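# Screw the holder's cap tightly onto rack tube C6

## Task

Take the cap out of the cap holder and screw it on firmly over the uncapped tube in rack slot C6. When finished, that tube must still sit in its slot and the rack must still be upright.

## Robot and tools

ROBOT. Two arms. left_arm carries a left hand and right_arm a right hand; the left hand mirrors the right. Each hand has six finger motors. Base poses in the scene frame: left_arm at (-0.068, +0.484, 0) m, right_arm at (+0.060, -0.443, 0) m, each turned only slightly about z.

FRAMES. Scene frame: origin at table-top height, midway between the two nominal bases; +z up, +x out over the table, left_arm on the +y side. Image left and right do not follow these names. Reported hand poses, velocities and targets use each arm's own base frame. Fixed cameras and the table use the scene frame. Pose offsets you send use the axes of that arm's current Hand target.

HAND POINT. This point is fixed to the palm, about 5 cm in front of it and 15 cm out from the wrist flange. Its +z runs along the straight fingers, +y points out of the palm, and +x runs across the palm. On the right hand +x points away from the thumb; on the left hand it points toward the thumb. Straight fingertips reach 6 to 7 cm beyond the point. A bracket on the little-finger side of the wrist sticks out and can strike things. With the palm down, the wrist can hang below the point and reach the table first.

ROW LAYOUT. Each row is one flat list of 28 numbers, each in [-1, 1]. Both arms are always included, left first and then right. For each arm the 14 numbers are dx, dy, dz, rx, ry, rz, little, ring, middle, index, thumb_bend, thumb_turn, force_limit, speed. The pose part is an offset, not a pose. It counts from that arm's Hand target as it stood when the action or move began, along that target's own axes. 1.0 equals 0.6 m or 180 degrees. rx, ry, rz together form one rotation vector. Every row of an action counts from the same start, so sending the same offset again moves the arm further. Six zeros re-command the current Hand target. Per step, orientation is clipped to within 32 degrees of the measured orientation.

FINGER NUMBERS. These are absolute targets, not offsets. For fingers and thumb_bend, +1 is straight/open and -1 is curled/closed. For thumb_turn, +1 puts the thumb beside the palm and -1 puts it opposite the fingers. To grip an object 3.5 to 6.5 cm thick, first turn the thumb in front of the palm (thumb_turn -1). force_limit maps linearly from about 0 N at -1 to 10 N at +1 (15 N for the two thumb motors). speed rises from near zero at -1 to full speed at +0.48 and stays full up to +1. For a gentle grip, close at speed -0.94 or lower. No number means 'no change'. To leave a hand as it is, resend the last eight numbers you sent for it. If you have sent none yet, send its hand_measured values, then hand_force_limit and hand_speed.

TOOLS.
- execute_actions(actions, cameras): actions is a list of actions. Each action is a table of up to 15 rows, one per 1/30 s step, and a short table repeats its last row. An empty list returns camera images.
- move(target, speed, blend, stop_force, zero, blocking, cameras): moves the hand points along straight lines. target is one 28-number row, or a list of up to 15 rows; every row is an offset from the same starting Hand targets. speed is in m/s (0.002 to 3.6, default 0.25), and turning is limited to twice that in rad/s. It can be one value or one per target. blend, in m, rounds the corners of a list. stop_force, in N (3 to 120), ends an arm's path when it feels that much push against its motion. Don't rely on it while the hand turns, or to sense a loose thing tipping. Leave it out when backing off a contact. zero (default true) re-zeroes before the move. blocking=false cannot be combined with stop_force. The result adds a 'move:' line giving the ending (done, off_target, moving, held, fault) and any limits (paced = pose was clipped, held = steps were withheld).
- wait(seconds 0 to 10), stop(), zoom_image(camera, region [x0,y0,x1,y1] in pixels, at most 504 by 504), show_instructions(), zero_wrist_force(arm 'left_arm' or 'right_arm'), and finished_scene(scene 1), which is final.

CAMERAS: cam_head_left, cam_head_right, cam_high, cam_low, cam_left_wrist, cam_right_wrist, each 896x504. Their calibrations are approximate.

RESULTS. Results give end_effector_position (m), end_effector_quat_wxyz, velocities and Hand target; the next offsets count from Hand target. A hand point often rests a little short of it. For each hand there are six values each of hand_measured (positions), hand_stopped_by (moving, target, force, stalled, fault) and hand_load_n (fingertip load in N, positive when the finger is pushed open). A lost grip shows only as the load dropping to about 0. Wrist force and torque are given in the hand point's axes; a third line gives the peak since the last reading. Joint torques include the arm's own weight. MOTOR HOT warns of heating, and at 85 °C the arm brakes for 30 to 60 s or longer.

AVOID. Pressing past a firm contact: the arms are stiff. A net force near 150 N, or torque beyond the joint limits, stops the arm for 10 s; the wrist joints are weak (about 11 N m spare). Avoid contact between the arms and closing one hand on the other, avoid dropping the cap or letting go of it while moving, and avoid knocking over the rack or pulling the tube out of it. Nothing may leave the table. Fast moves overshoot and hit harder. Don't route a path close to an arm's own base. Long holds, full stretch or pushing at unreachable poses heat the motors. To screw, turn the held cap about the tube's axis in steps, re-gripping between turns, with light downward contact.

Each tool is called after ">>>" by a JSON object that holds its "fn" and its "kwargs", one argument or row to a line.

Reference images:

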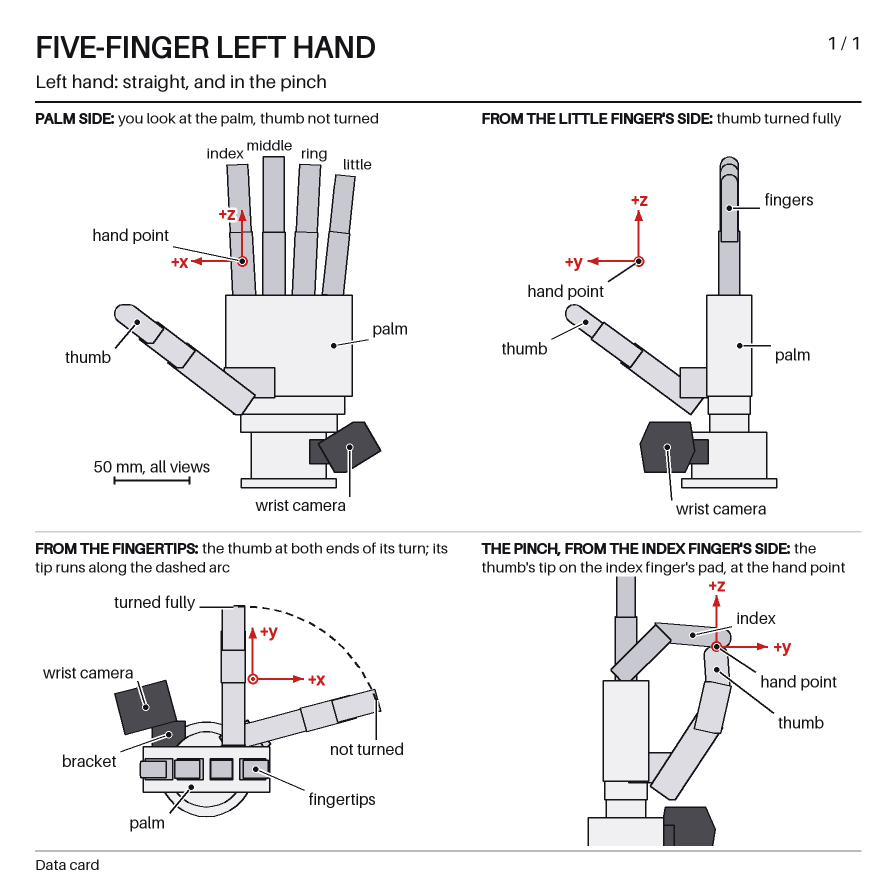

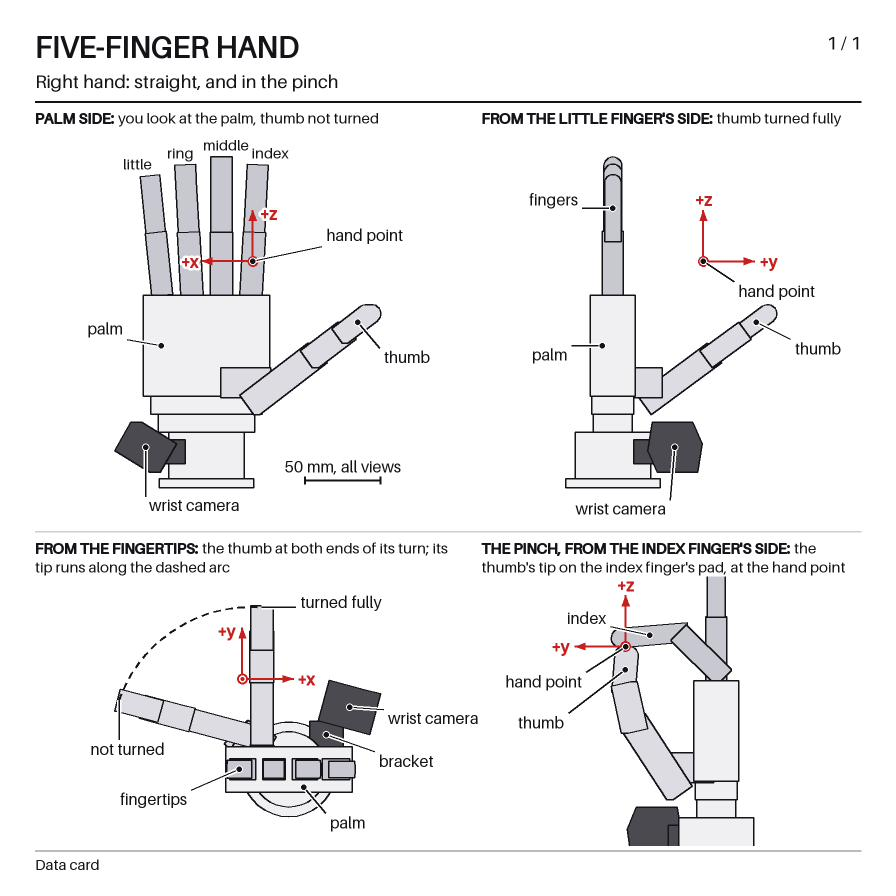

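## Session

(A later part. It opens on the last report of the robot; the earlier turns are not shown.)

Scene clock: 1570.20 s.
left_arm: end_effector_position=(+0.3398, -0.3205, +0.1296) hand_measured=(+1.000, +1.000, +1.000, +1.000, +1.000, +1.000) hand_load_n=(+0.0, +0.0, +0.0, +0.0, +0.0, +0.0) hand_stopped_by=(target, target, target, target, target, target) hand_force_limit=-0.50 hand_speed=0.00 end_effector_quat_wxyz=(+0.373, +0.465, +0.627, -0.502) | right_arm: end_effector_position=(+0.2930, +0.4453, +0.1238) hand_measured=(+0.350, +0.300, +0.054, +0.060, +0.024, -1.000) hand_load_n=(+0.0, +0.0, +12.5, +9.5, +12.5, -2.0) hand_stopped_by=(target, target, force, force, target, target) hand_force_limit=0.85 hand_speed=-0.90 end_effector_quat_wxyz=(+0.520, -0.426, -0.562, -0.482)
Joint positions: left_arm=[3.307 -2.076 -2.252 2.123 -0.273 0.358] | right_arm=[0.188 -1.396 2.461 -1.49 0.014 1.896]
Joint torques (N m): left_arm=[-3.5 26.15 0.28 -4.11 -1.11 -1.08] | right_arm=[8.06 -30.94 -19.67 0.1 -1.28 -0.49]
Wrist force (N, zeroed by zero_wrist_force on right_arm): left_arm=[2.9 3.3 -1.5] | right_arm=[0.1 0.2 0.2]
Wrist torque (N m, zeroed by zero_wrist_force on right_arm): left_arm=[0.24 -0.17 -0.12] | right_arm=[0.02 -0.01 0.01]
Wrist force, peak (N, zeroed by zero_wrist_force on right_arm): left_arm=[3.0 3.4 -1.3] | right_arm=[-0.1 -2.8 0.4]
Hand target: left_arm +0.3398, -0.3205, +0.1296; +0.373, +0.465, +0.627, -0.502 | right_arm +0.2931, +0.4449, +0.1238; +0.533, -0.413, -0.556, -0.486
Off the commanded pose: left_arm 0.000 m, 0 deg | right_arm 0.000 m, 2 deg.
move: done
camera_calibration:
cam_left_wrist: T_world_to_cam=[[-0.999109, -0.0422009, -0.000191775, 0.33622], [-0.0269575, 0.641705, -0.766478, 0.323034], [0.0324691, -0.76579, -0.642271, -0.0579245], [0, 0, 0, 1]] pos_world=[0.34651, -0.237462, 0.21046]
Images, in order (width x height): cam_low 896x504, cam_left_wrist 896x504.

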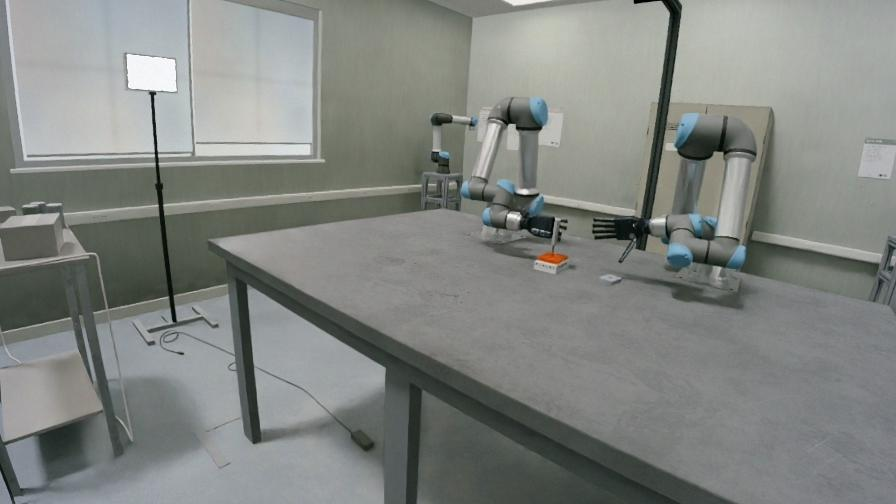

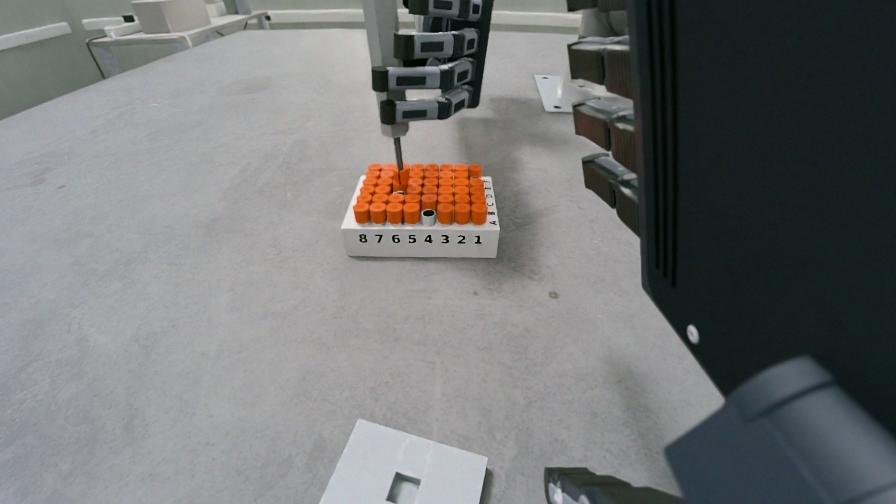

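>>> {"fn": "move", "kwargs": {
  "target": [0,0,0,0,0,0,1,1,1,1,1,1,-0.5,0,-0.00137,0.01175,0.00448,0.16555,0.01672,0.0068,0.35,0.3,-0.2,-0.2,0.02,-1,0.85,-0.9],
  "speed": 0.2,
  "cameras": ["cam_left_wrist", "cam_low"]
}}

>>> {"fn": "zoom_image", "kwargs": {
  "camera": "cam_left_wrist",
  "region": [370, 130, 430, 220]
}}

>>> {"fn": "zoom_image", "kwargs": {
  "camera": "cam_low",
  "region": [520, 210, 600, 280]
}}

Scene clock: 1573.60 s.
left_arm: end_effector_position=(+0.3398, -0.3205, +0.1296) hand_measured=(+1.000, +1.000, +1.000, +1.000, +1.000, +1.000) hand_load_n=(+0.0, +0.0, +0.0, +0.0, +0.0, +0.0) hand_stopped_by=(target, target, target, target, target, target) hand_force_limit=-0.50 hand_speed=0.00 end_effector_quat_wxyz=(+0.373, +0.465, +0.627, -0.502) | right_arm: end_effector_position=(+0.2995, +0.4490, +0.1237) hand_measured=(+0.350, +0.300, +0.054, +0.060, +0.024, -1.000) hand_load_n=(+0.0, +0.0, +12.5, +9.5, +13.0, -2.0) hand_stopped_by=(target, target, force, force, target, target) hand_force_limit=0.85 hand_speed=-0.90 end_effector_quat_wxyz=(+0.641, -0.255, -0.644, -0.332)
Joint positions: left_arm=[3.307 -2.076 -2.252 2.123 -0.273 0.358] | right_arm=[0.195 -1.069 1.931 -0.779 -0.523 1.398]
Joint torques (N m): left_arm=[-4.67 31.17 1.26 -4.18 -0.94 -0.74] | right_arm=[-8.52 -45.54 -16.3 -0.91 -2.11 0.27]
Wrist force (N, zeroed by zero_wrist_force on right_arm): left_arm=[2.9 3.3 -1.3] | right_arm=[0.1 0.3 -0.1]
Wrist torque (N m, zeroed by zero_wrist_force on right_arm): left_arm=[0.21 -0.16 -0.12] | right_arm=[0.06 0.00 0.12]
Wrist force, peak (N, zeroed by zero_wrist_force on right_arm): left_arm=[3.0 3.4 -1.4] | right_arm=[0.1 2.0 0.6]
Hand target: left_arm +0.3398, -0.3205, +0.1296; +0.373, +0.465, +0.627, -0.502 | right_arm +0.2996, +0.4489, +0.1238; +0.641, -0.255, -0.644, -0.332
Off the commanded pose: left_arm 0.000 m, 0 deg | right_arm 0.000 m, 0 deg.
move: done
camera_calibration:
cam_left_wrist: T_world_to_cam=[[-0.999109, -0.0422009, -0.000191775, 0.33622], [-0.0269575, 0.641705, -0.766478, 0.323034], [0.0324691, -0.76579, -0.642271, -0.0579245], [0, 0, 0, 1]] pos_world=[0.34651, -0.237462, 0.21046]
Images, in order (width x height): cam_low 896x504, cam_left_wrist 896x504.

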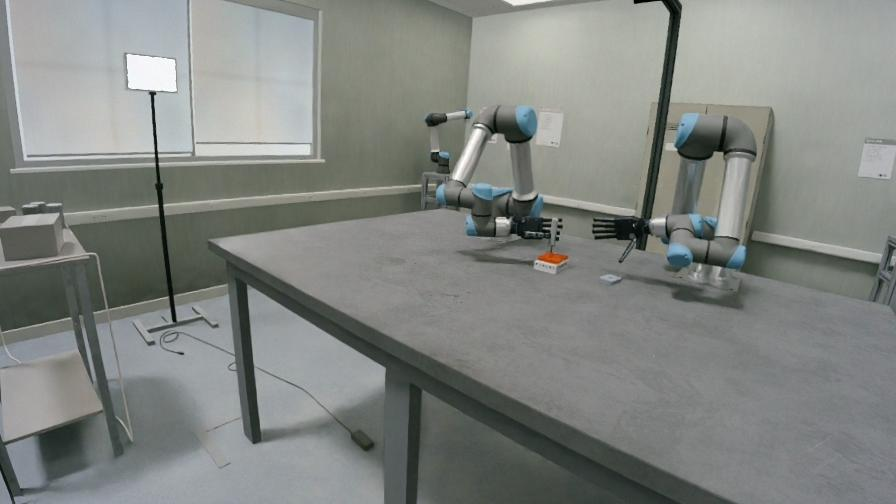

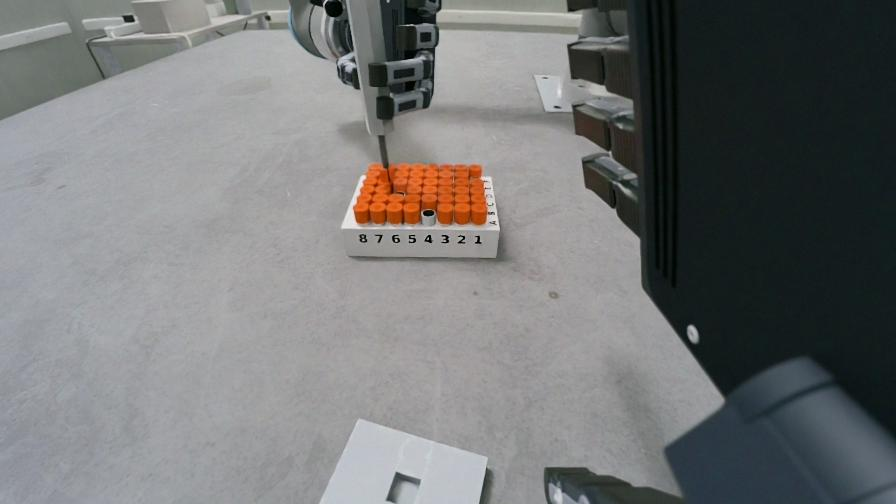

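Scaled by 5.600.

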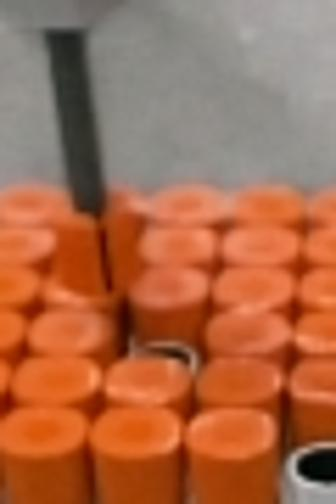

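Scaled by 6.300.

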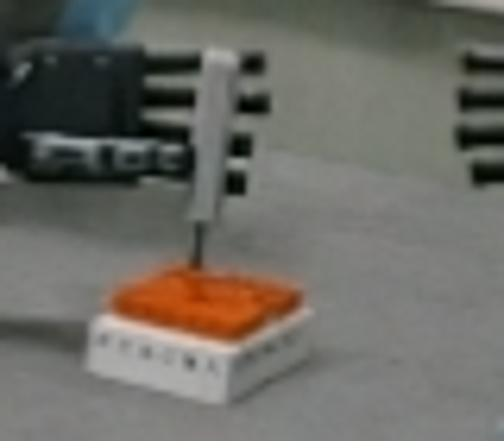

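>>> {"fn": "execute_actions", "kwargs": {
  "actions": [
    [[0,0,0,0,0,0,1,1,1,1,1,1,-0.5,0,0,0,0,0,0,0,0.35,0.3,-0.2,-0.2,0.02,-1,0.85,-0.9]]
  ],
  "cameras": ["cam_left_wrist", "cam_head_right", "cam_high"]
}}

>>> {"fn": "zoom_image", "kwargs": {
  "camera": "cam_left_wrist",
  "region": [280, 0, 500, 260]
}}

Scene clock: 1581.30 s.
left_arm: end_effector_position=(+0.3398, -0.3205, +0.1296) hand_measured=(+1.000, +1.000, +1.000, +1.000, +1.000, +1.000) hand_load_n=(+0.0, +0.0, +0.0, +0.0, +0.0, +0.0) hand_stopped_by=(target, target, target, target, target, target) hand_force_limit=-0.50 hand_speed=0.00 end_effector_quat_wxyz=(+0.373, +0.465, +0.627, -0.502) | right_arm: end_effector_position=(+0.2996, +0.4489, +0.1238) hand_measured=(+0.350, +0.300, +0.054, +0.060, +0.024, -1.000) hand_load_n=(+0.0, +0.0, +12.5, +9.5, +12.5, -2.0) hand_stopped_by=(target, target, force, force, target, target) hand_force_limit=0.85 hand_speed=-0.90 end_effector_quat_wxyz=(+0.641, -0.255, -0.644, -0.332)
Joint positions: left_arm=[3.307 -2.076 -2.252 2.123 -0.273 0.358] | right_arm=[0.195 -1.069 1.931 -0.779 -0.523 1.398]
Joint torques (N m): left_arm=[-5.7 36.35 4.98 -3.86 -1.01 -0.71] | right_arm=[-8.14 -48.95 -19.18 2.44 -1.88 1.14]
Wrist force (N, zeroed by zero_wrist_force on right_arm): left_arm=[2.8 3.1 -1.3] | right_arm=[0.0 0.2 0.0]
Wrist torque (N m, zeroed by zero_wrist_force on right_arm): left_arm=[0.18 -0.15 -0.11] | right_arm=[0.03 -0.01 0.13]
Wrist force, peak (N, zeroed by zero_wrist_force on right_arm): left_arm=[3.0 3.4 -1.6] | right_arm=[-0.5 -0.1 -0.1]
Hand target: left_arm +0.3398, -0.3205, +0.1296; +0.373, +0.465, +0.627, -0.502 | right_arm +0.2996, +0.4489, +0.1238; +0.641, -0.255, -0.644, -0.332
Off the commanded pose: left_arm 0.000 m, 0 deg | right_arm 0.000 m, 0 deg.
camera_calibration:
cam_left_wrist: T_world_to_cam=[[-0.999109, -0.0422009, -0.000191775, 0.33622], [-0.0269575, 0.641705, -0.766478, 0.323034], [0.0324691, -0.76579, -0.642271, -0.0579245], [0, 0, 0, 1]] pos_world=[0.34651, -0.237462, 0.21046]
Images, in order (width x height): cam_head_right 896x504, cam_high 896x504, cam_left_wrist 896x504.

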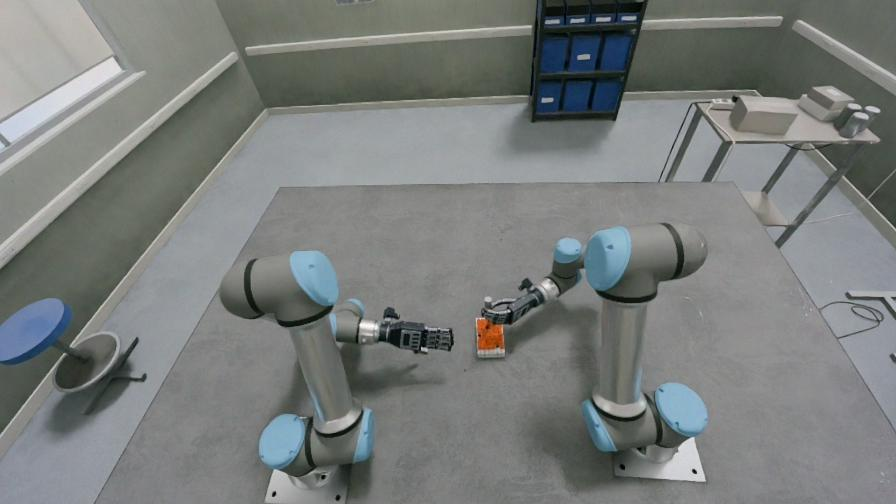

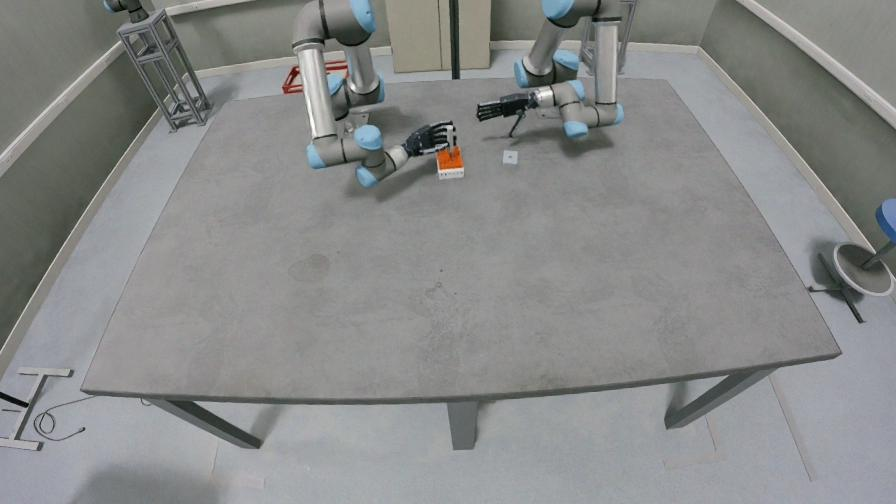

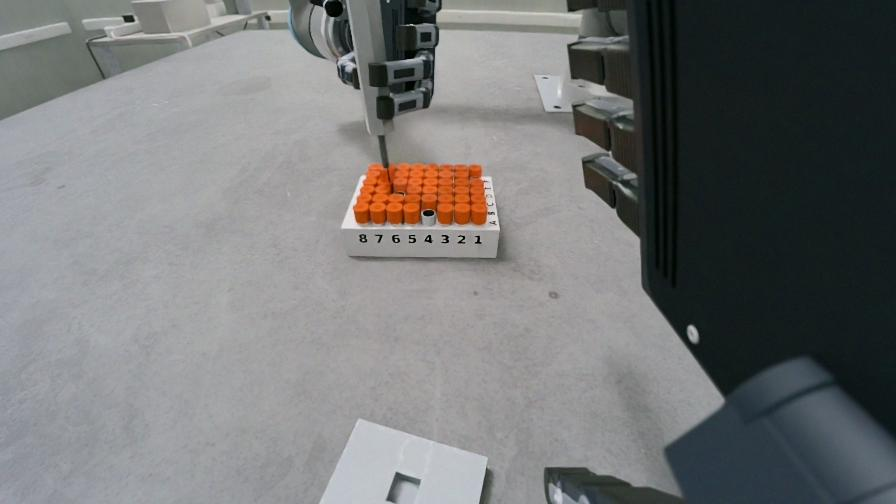

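Scaled by 1.938.

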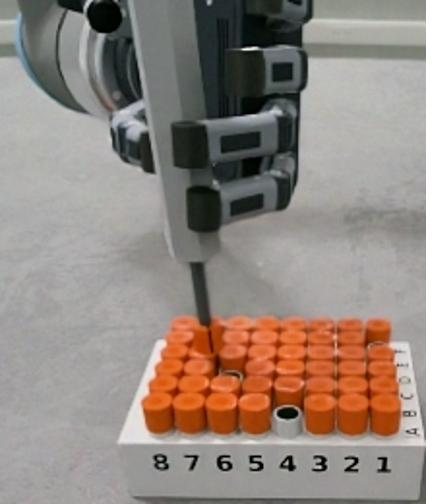

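>>> {"fn": "move", "kwargs": {
  "target": [0,0,0,0,0,0,1,1,1,1,1,1,-0.5,0,0.00856,0.01275,0.00488,0.16555,0.01672,0.0068,0.35,0.3,-0.2,-0.2,0.02,-1,0.85,-0.9],
  "speed": 0.2,
  "cameras": ["cam_left_wrist", "cam_low"]
}}

>>> {"fn": "zoom_image", "kwargs": {
  "camera": "cam_left_wrist",
  "region": [280, 0, 500, 260]
}}

>>> {"fn": "zoom_image", "kwargs": {
  "camera": "cam_low",
  "region": [520, 210, 600, 280]
}}

Scene clock: 1589.07 s.
left_arm: end_effector_position=(+0.3398, -0.3205, +0.1296) hand_measured=(+1.000, +1.000, +1.000, +1.000, +1.000, +1.000) hand_load_n=(+0.0, +0.0, -0.5, +0.0, +0.0, +0.0) hand_stopped_by=(target, target, target, target, target, target) hand_force_limit=-0.50 hand_speed=0.00 end_effector_quat_wxyz=(+0.373, +0.465, +0.627, -0.502) | right_arm: end_effector_position=(+0.3031, +0.4557, +0.1297) hand_measured=(+0.350, +0.300, +0.054, +0.060, +0.024, -1.000) hand_load_n=(+0.0, +0.0, +13.0, +9.5, +12.5, -2.0) hand_stopped_by=(target, target, force, force, target, target) hand_force_limit=0.85 hand_speed=-0.90 end_effector_quat_wxyz=(+0.705, -0.080, -0.688, -0.155)
Joint positions: left_arm=[3.307 -2.076 -2.252 2.123 -0.273 0.358] | right_arm=[0.323 -0.838 1.481 -0.59 -0.918 1.438]
Joint torques (N m): left_arm=[-4.5 41.73 7.92 -3.5 -0.8 -0.71] | right_arm=[-4 -60.08 -19.74 0.07 -1.35 -1.39]
Wrist force (N, zeroed by zero_wrist_force on right_arm): left_arm=[2.7 3.1 -1.4] | right_arm=[0.0 -0.2 0.0]
Wrist torque (N m, zeroed by zero_wrist_force on right_arm): left_arm=[0.20 -0.14 -0.13] | right_arm=[-0.02 -0.04 0.01]
Wrist force, peak (N, zeroed by zero_wrist_force on right_arm): left_arm=[3.0 3.4 -1.2] | right_arm=[-0.2 -0.8 0.6]
Hand target: left_arm +0.3398, -0.3205, +0.1296; +0.373, +0.465, +0.627, -0.502 | right_arm +0.3032, +0.4556, +0.1298; +0.705, -0.079, -0.688, -0.155
Off the commanded pose: left_arm 0.000 m, 0 deg | right_arm 0.000 m, 0 deg.
move: done
camera_calibration:
cam_left_wrist: T_world_to_cam=[[-0.999109, -0.0422009, -0.000191775, 0.33622], [-0.0269575, 0.641705, -0.766478, 0.323034], [0.0324691, -0.76579, -0.642271, -0.0579245], [0, 0, 0, 1]] pos_world=[0.34651, -0.237462, 0.21046]
Images, in order (width x height): cam_low 896x504, cam_left_wrist 896x504.

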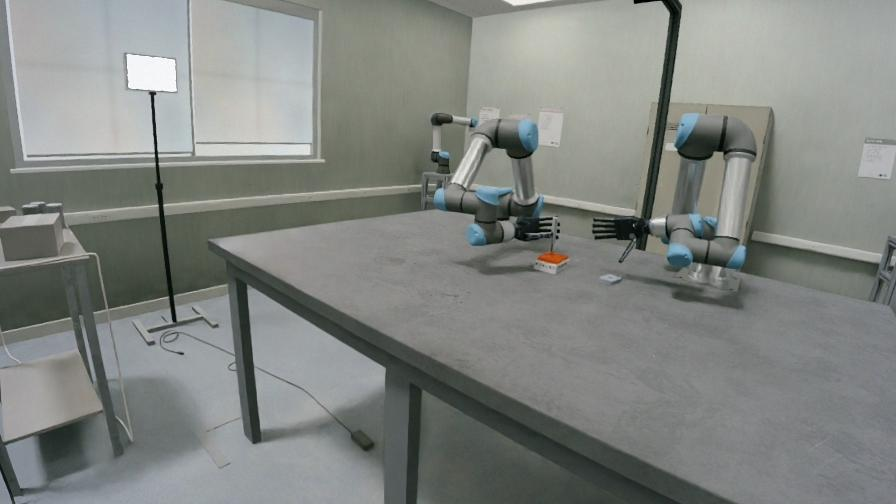

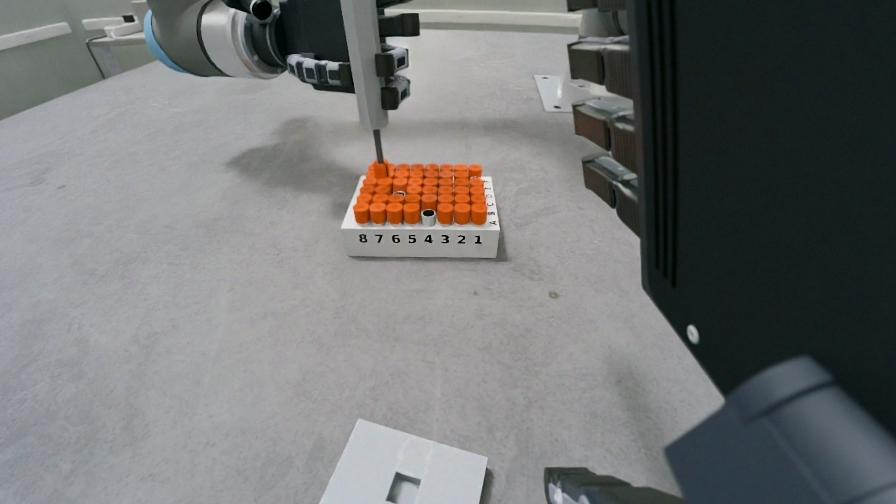

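Scaled by 1.938.

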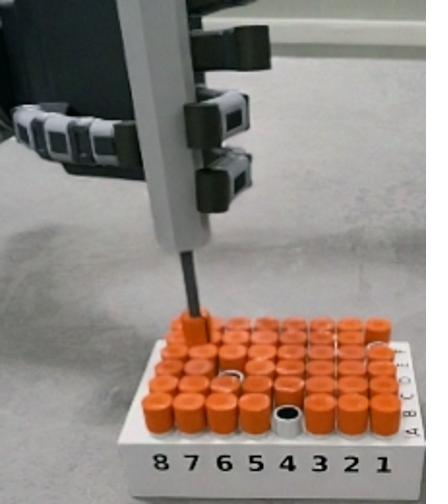

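Scaled by 6.300.

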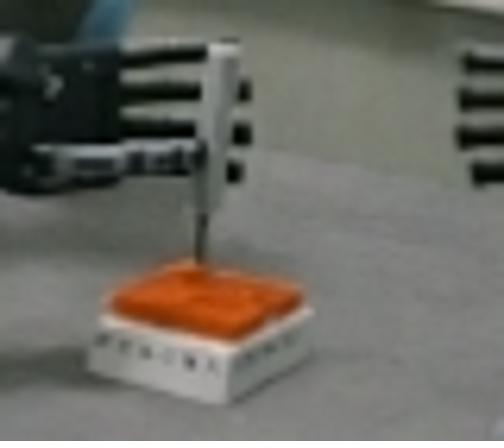

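>>> {"fn": "move", "kwargs": {
  "target": [0,0,0,0,0,0,1,1,1,1,1,1,-0.5,0,-0.00137,0.01175,0.00448,0.16555,0.01672,0.0068,0.35,0.3,-0.2,-0.2,0.02,-1,0.85,-0.9],
  "speed": 0.2,
  "cameras": ["cam_left_wrist", "cam_low"]
}}

>>> {"fn": "zoom_image", "kwargs": {
  "camera": "cam_left_wrist",
  "region": [280, 0, 500, 260]
}}

>>> {"fn": "zoom_image", "kwargs": {
  "camera": "cam_low",
  "region": [520, 210, 600, 280]
}}

Scene clock: 1592.30 s.
left_arm: end_effector_position=(+0.3398, -0.3205, +0.1296) hand_measured=(+1.000, +1.000, +1.000, +1.000, +1.000, +1.000) hand_load_n=(+0.0, +0.0, +0.0, +0.0, +0.0, +0.0) hand_stopped_by=(target, target, target, target, target, target) hand_force_limit=-0.50 hand_speed=0.00 end_effector_quat_wxyz=(+0.373, +0.465, +0.627, -0.502) | right_arm: end_effector_position=(+0.3029, +0.4632, +0.1296) hand_measured=(+0.350, +0.300, +0.054, +0.060, +0.024, -1.000) hand_load_n=(+0.0, +0.0, +12.5, +9.5, +13.0, -2.0) hand_stopped_by=(target, target, force, force, target, target) hand_force_limit=0.85 hand_speed=-0.90 end_effector_quat_wxyz=(+0.721, +0.101, -0.685, +0.033)
Joint positions: left_arm=[3.307 -2.076 -2.252 2.123 -0.273 0.358] | right_arm=[0.489 -0.596 1.01 -0.37 -1.275 1.457]
Joint torques (N m): left_arm=[-5.43 41.87 10.41 -3.37 -0.98 -0.99] | right_arm=[-2.22 -72.47 -21.03 0.41 -1.09 -1.35]
Wrist force (N, zeroed by zero_wrist_force on right_arm): left_arm=[2.8 3.2 -1.3] | right_arm=[-0.1 0.0 0.1]
Wrist torque (N m, zeroed by zero_wrist_force on right_arm): left_arm=[0.21 -0.15 -0.12] | right_arm=[0.00 -0.02 0.01]
Wrist force, peak (N, zeroed by zero_wrist_force on right_arm): left_arm=[3.0 3.4 -1.5] | right_arm=[0.6 -1.0 -1.3]
Hand target: left_arm +0.3398, -0.3205, +0.1296; +0.373, +0.465, +0.627, -0.502 | right_arm +0.3029, +0.4632, +0.1298; +0.721, +0.101, -0.685, +0.033
Off the commanded pose: left_arm 0.000 m, 0 deg | right_arm 0.000 m, 0 deg.
move: done
camera_calibration:
cam_left_wrist: T_world_to_cam=[[-0.999109, -0.0422009, -0.000191775, 0.33622], [-0.0269575, 0.641705, -0.766478, 0.323034], [0.0324691, -0.76579, -0.642271, -0.0579245], [0, 0, 0, 1]] pos_world=[0.34651, -0.237462, 0.21046]
Images, in order (width x height): cam_low 896x504, cam_left_wrist 896x504.

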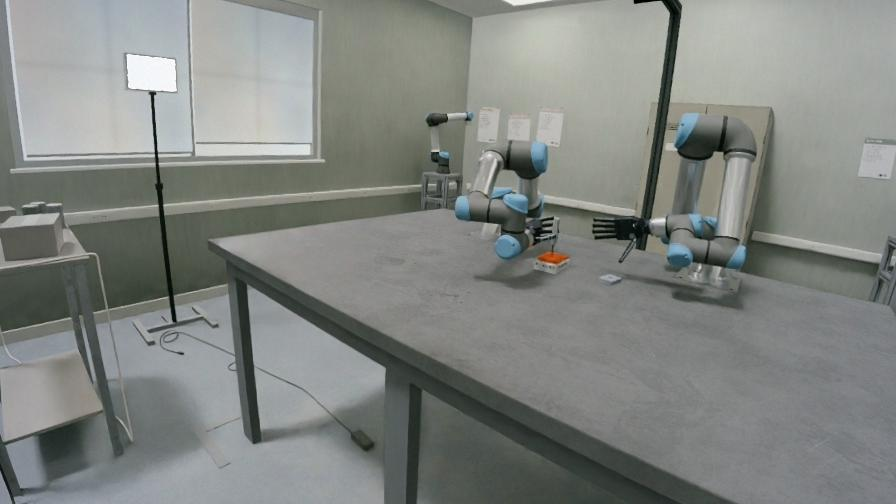

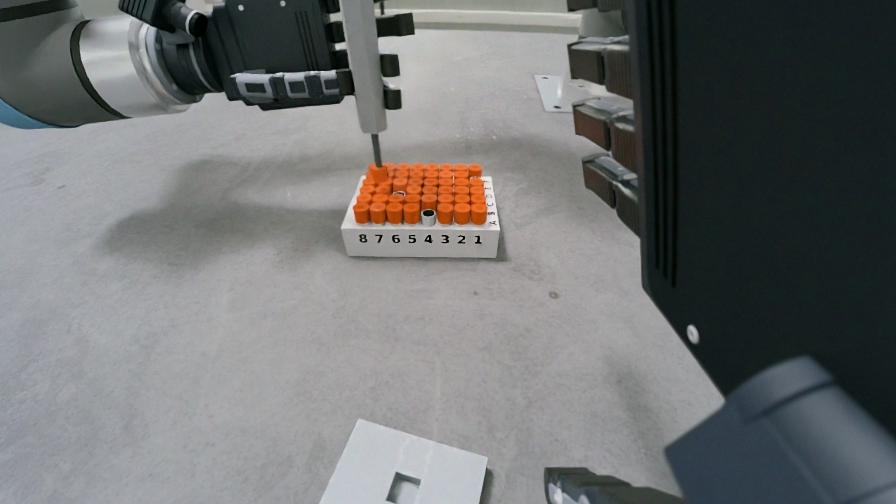

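Scaled by 1.938.

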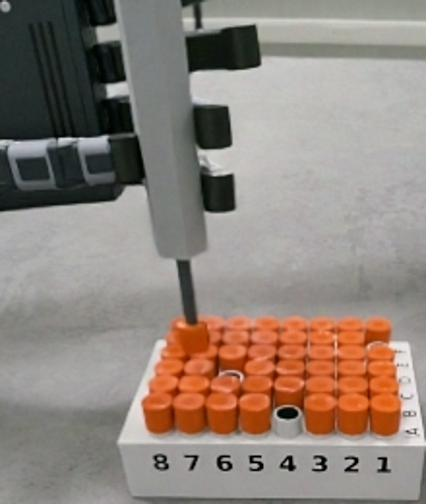

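Scaled by 6.300.

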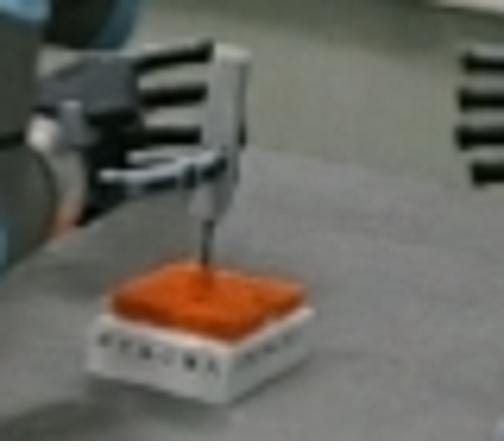

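>>> {"fn": "move", "kwargs": {
  "target": [0,0,0,0,0,0,1,1,1,1,1,1,-0.5,0,-0.00137,0.01175,0.00448,0.16555,0.01672,0.0068,0.35,0.3,-0.2,-0.2,0.02,-1,0.85,-0.9],
  "speed": 0.2,
  "cameras": ["cam_left_wrist", "cam_low", "cam_high"]
}}

>>> {"fn": "zoom_image", "kwargs": {
  "camera": "cam_left_wrist",
  "region": [280, 0, 500, 260]
}}

>>> {"fn": "zoom_image", "kwargs": {
  "camera": "cam_low",
  "region": [520, 210, 600, 280]
}}

Scene clock: 1602.20 s.
left_arm: end_effector_position=(+0.3398, -0.3205, +0.1296) hand_measured=(+1.000, +1.000, +1.000, +1.000, +1.000, +1.000) hand_load_n=(+0.0, +0.0, +0.0, -0.5, +0.0, +0.0) hand_stopped_by=(target, target, target, target, target, target) hand_force_limit=-0.50 hand_speed=0.00 end_effector_quat_wxyz=(+0.373, +0.465, +0.627, -0.502) | right_arm: end_effector_position=(+0.2989, +0.4697, +0.1296) hand_measured=(+0.350, +0.300, +0.054, +0.060, +0.024, -1.000) hand_load_n=(+0.0, +0.0, +12.5, +9.5, +12.5, -2.0) hand_stopped_by=(target, target, force, force, target, target) hand_force_limit=0.85 hand_speed=-0.90 end_effector_quat_wxyz=(+0.688, +0.275, -0.635, +0.218)
Joint positions: left_arm=[3.307 -2.076 -2.252 2.123 -0.273 0.358] | right_arm=[0.667 -0.363 0.542 -0.138 -1.619 1.472]
Joint torques (N m): left_arm=[-5.6 42.02 13.05 -2.97 -1.16 -0.93] | right_arm=[-3.61 -79.55 -17.91 0.41 -1.14 -0.54]
Wrist force (N, zeroed by zero_wrist_force on right_arm): left_arm=[2.7 3.2 -1.2] | right_arm=[-0.5 0.2 -0.1]
Wrist torque (N m, zeroed by zero_wrist_force on right_arm): left_arm=[0.20 -0.13 -0.13] | right_arm=[0.07 0.01 0.00]
Wrist force, peak (N, zeroed by zero_wrist_force on right_arm): left_arm=[2.8 3.4 -1.5] | right_arm=[-0.5 -3.7 -0.5]
Hand target: left_arm +0.3398, -0.3205, +0.1296; +0.373, +0.465, +0.627, -0.502 | right_arm +0.2989, +0.4696, +0.1298; +0.688, +0.275, -0.636, +0.218
Off the commanded pose: left_arm 0.000 m, 0 deg | right_arm 0.000 m, 0 deg.
move: done
camera_calibration:
cam_left_wrist: T_world_to_cam=[[-0.999109, -0.0422009, -0.000191775, 0.33622], [-0.0269575, 0.641705, -0.766478, 0.323034], [0.0324691, -0.76579, -0.642271, -0.0579245], [0, 0, 0, 1]] pos_world=[0.34651, -0.237462, 0.21046]
Images, in order (width x height): cam_high 896x504, cam_low 896x504, cam_left_wrist 896x504.

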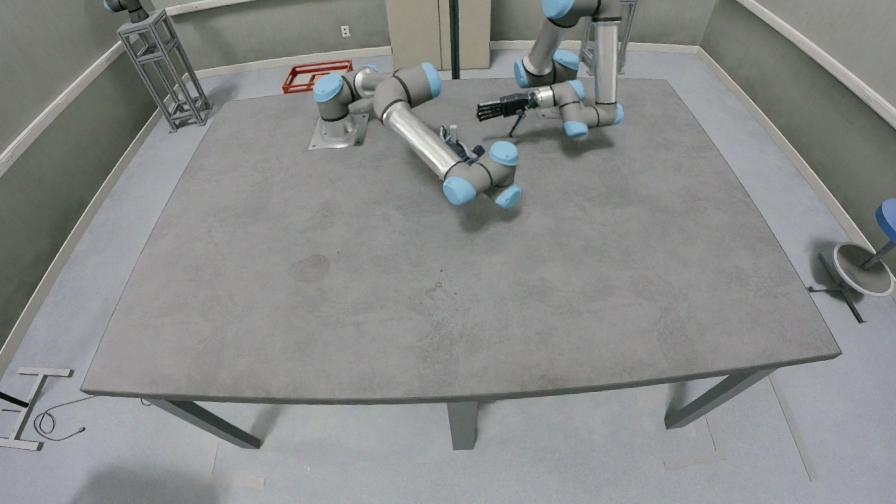

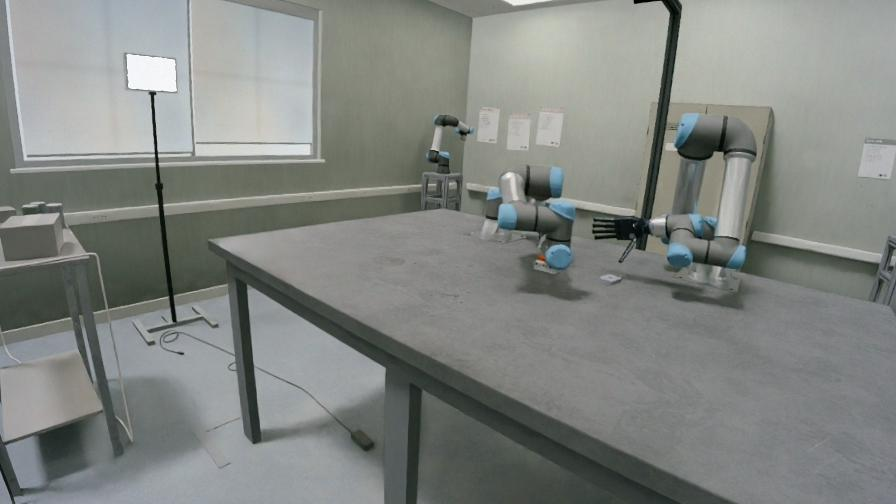

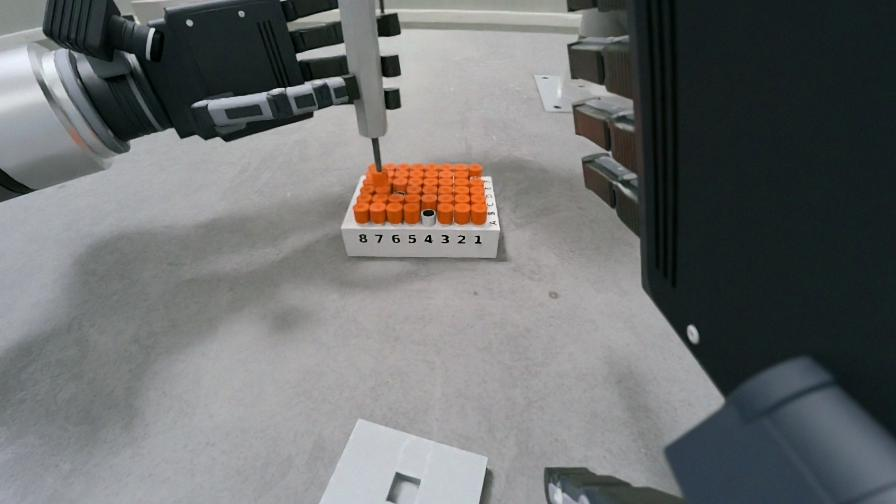

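Scaled by 1.938.

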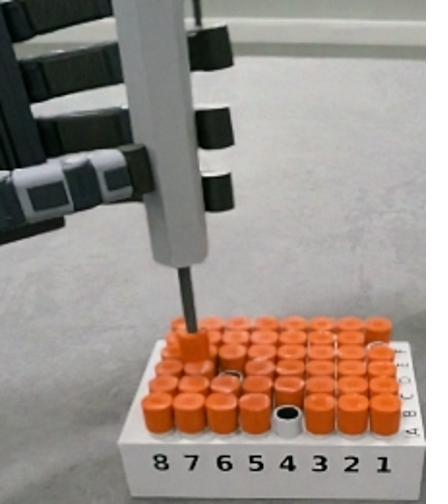

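Scaled by 6.300.

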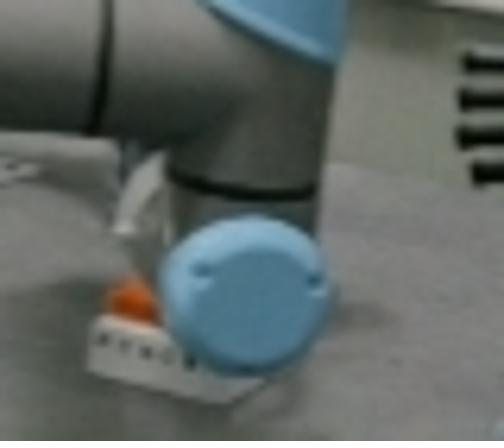

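>>> {"fn": "wait", "kwargs": {
  "seconds": 0.1,
  "cameras": ["cam_right_wrist", "cam_head_left"]
}}

>>> {"fn": "zoom_image", "kwargs": {
  "camera": "cam_head_left",
  "region": [500, 290, 580, 370]
}}

Scene clock: 1605.13 s.
left_arm: end_effector_position=(+0.3398, -0.3205, +0.1296) hand_measured=(+1.000, +1.000, +1.000, +1.000, +1.000, +1.000) hand_load_n=(-0.5, +0.0, +0.0, +0.0, +0.0, +0.0) hand_stopped_by=(target, target, target, target, target, target) hand_force_limit=-0.50 hand_speed=0.00 end_effector_quat_wxyz=(+0.373, +0.465, +0.627, -0.502) | right_arm: end_effector_position=(+0.2990, +0.4696, +0.1298) hand_measured=(+0.350, +0.300, +0.054, +0.060, +0.024, -1.000) hand_load_n=(-0.5, +0.0, +12.5, +9.5, +12.5, -2.0) hand_stopped_by=(target, target, force, force, target, target) hand_force_limit=0.85 hand_speed=-0.90 end_effector_quat_wxyz=(+0.688, +0.275, -0.636, +0.218)
Joint positions: left_arm=[3.307 -2.076 -2.252 2.123 -0.273 0.358] | right_arm=[0.667 -0.363 0.542 -0.138 -1.619 1.471]
Joint torques (N m): left_arm=[-5.22 41.75 14.37 -2.79 -1.09 -0.93] | right_arm=[-8.16 -77.59 -28.28 3.86 -1.88 -1.06]
Wrist force (N, zeroed by zero_wrist_force on right_arm): left_arm=[2.8 3.3 -1.4] | right_arm=[-0.3 0.2 0.0]
Wrist torque (N m, zeroed by zero_wrist_force on right_arm): left_arm=[0.22 -0.15 -0.12] | right_arm=[0.06 -0.01 0.01]
Wrist force, peak (N, zeroed by zero_wrist_force on right_arm): left_arm=[3.0 3.4 -1.4] | right_arm=[-0.4 0.2 0.0]
Hand target: left_arm +0.3398, -0.3205, +0.1296; +0.373, +0.465, +0.627, -0.502 | right_arm +0.2989, +0.4696, +0.1298; +0.688, +0.275, -0.636, +0.218
Off the commanded pose: left_arm 0.000 m, 0 deg | right_arm 0.000 m, 0 deg.
wait: 0.10 s; at rest from the start
camera_calibration:
cam_right_wrist: T_world_to_cam=[[-0.63589, 0.692626, 0.34046, -0.168363], [0.178622, 0.561237, -0.808151, -0.21961], [-0.750825, -0.453081, -0.480603, 0.619313], [0, 0, 0, 1]] pos_world=[0.397162, 0.520465, 0.177486]
Images, in order (width x height): cam_head_left 896x504, cam_right_wrist 896x504.

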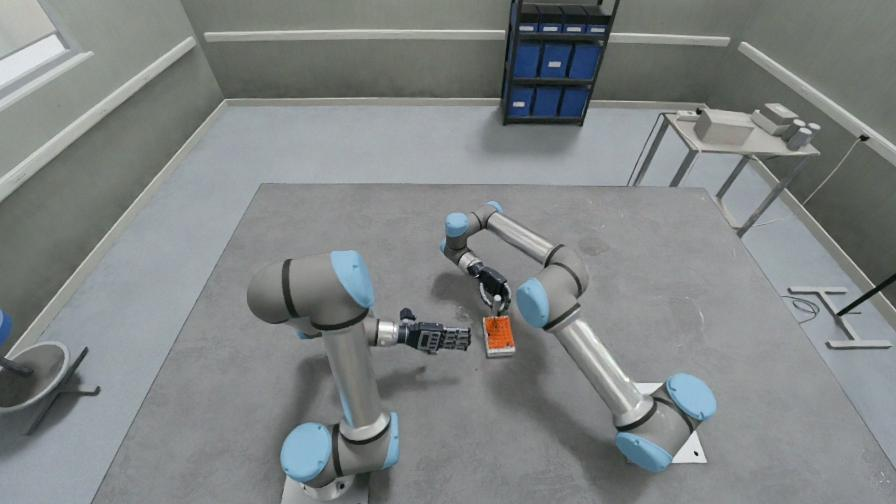

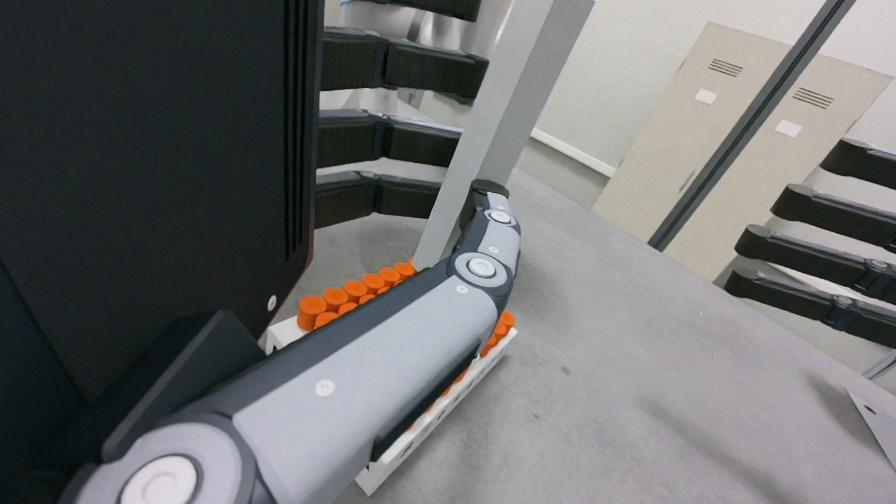

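Scaled by 6.300.

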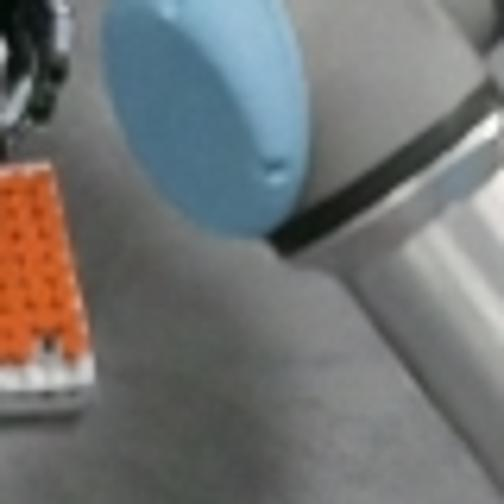

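>>> {"fn": "zoom_image", "kwargs": {
  "camera": "cam_head_left",
  "region": [480, 290, 520, 360]
}}

Scaled by 7.200.

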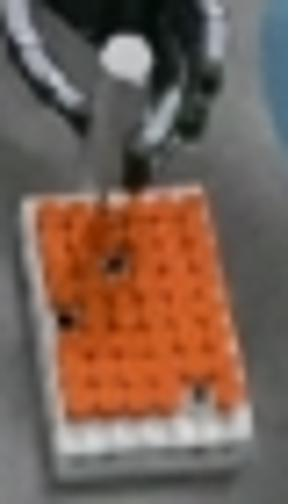

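>>> {"fn": "move", "kwargs": {
  "target": [0.0156,-0.0905,0.0505,-0.1039,-0.0314,-0.0243,1,1,1,1,1,1,-0.5,0,0,0,0,0,0,0,0.35,0.3,-0.2,-0.2,0.02,-1,0.85,-0.9],
  "speed": 0.25,
  "cameras": ["cam_left_wrist", "cam_head_right"]
}}

Scene clock: 1622.47 s.
left_arm: end_effector_position=(+0.2852, -0.3516, +0.1296) hand_measured=(+1.000, +1.000, +1.000, +1.000, +1.000, +1.000) hand_load_n=(+0.0, +0.0, +0.0, +0.0, +0.0, +0.0) hand_stopped_by=(target, target, target, target, target, target) hand_force_limit=-0.50 hand_speed=0.00 end_effector_quat_wxyz=(+0.454, +0.348, +0.698, -0.430) | right_arm: end_effector_position=(+0.2990, +0.4696, +0.1298) hand_measured=(+0.350, +0.300, +0.054, +0.060, +0.024, -1.000) hand_load_n=(+0.0, +0.0, +12.5, +9.5, +12.5, -2.0) hand_stopped_by=(target, target, force, force, target, target) hand_force_limit=0.85 hand_speed=-0.90 end_effector_quat_wxyz=(+0.688, +0.275, -0.636, +0.218)
Joint positions: left_arm=[3.05 -1.399 -2.478 3.396 -0.49 -1.434] | right_arm=[0.667 -0.363 0.542 -0.138 -1.619 1.471]
Joint torques (N m): left_arm=[-4.97 20.56 20.97 0.94 -1.95 -0.87] | right_arm=[-7.93 -77.11 -18.03 2.01 -1.46 -1.44]
Wrist force (N, zeroed by zero_wrist_force on right_arm): left_arm=[2.4 3.0 -1.6] | right_arm=[-0.2 0.1 0.0]
Wrist torque (N m, zeroed by zero_wrist_force on right_arm): left_arm=[0.21 -0.09 -0.13] | right_arm=[0.03 -0.01 0.00]
Wrist force, peak (N, zeroed by zero_wrist_force on right_arm): left_arm=[2.7 4.9 -2.5] | right_arm=[-0.5 0.3 0.1]
Hand target: left_arm +0.2852, -0.3516, +0.1296; +0.455, +0.349, +0.698, -0.430 | right_arm +0.2989, +0.4696, +0.1298; +0.688, +0.275, -0.636, +0.218
Off the commanded pose: left_arm 0.000 m, 0 deg | right_arm 0.000 m, 0 deg.
move: done
camera_calibration:
cam_left_wrist: T_world_to_cam=[[-0.924328, -0.381599, 0.000503331, 0.139555], [-0.245499, 0.593649, -0.766362, 0.386827], [0.292144, -0.708494, -0.642408, -0.133907], [0, 0, 0, 1]] pos_world=[0.26308, -0.271258, 0.210356]
Images, in order (width x height): cam_head_right 896x504, cam_left_wrist 896x504.

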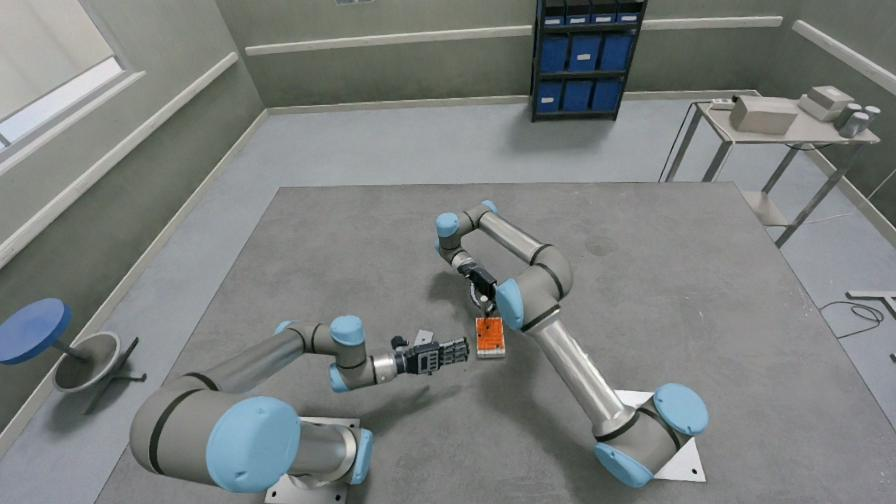

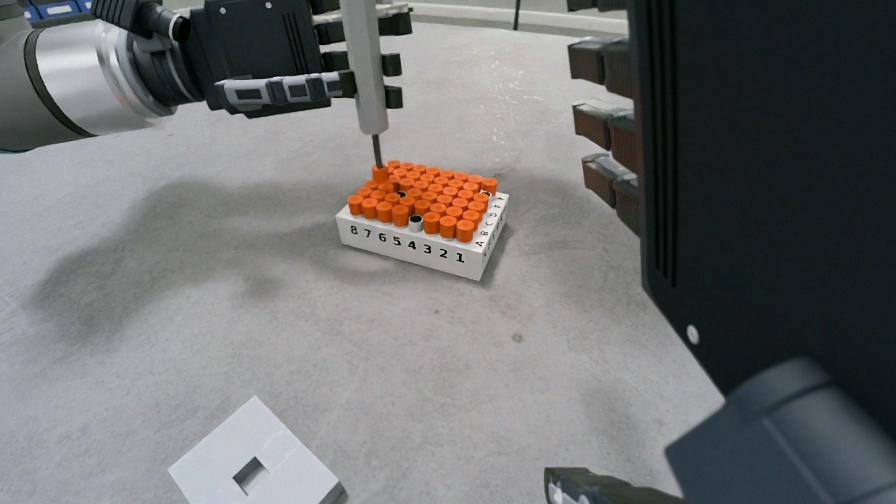

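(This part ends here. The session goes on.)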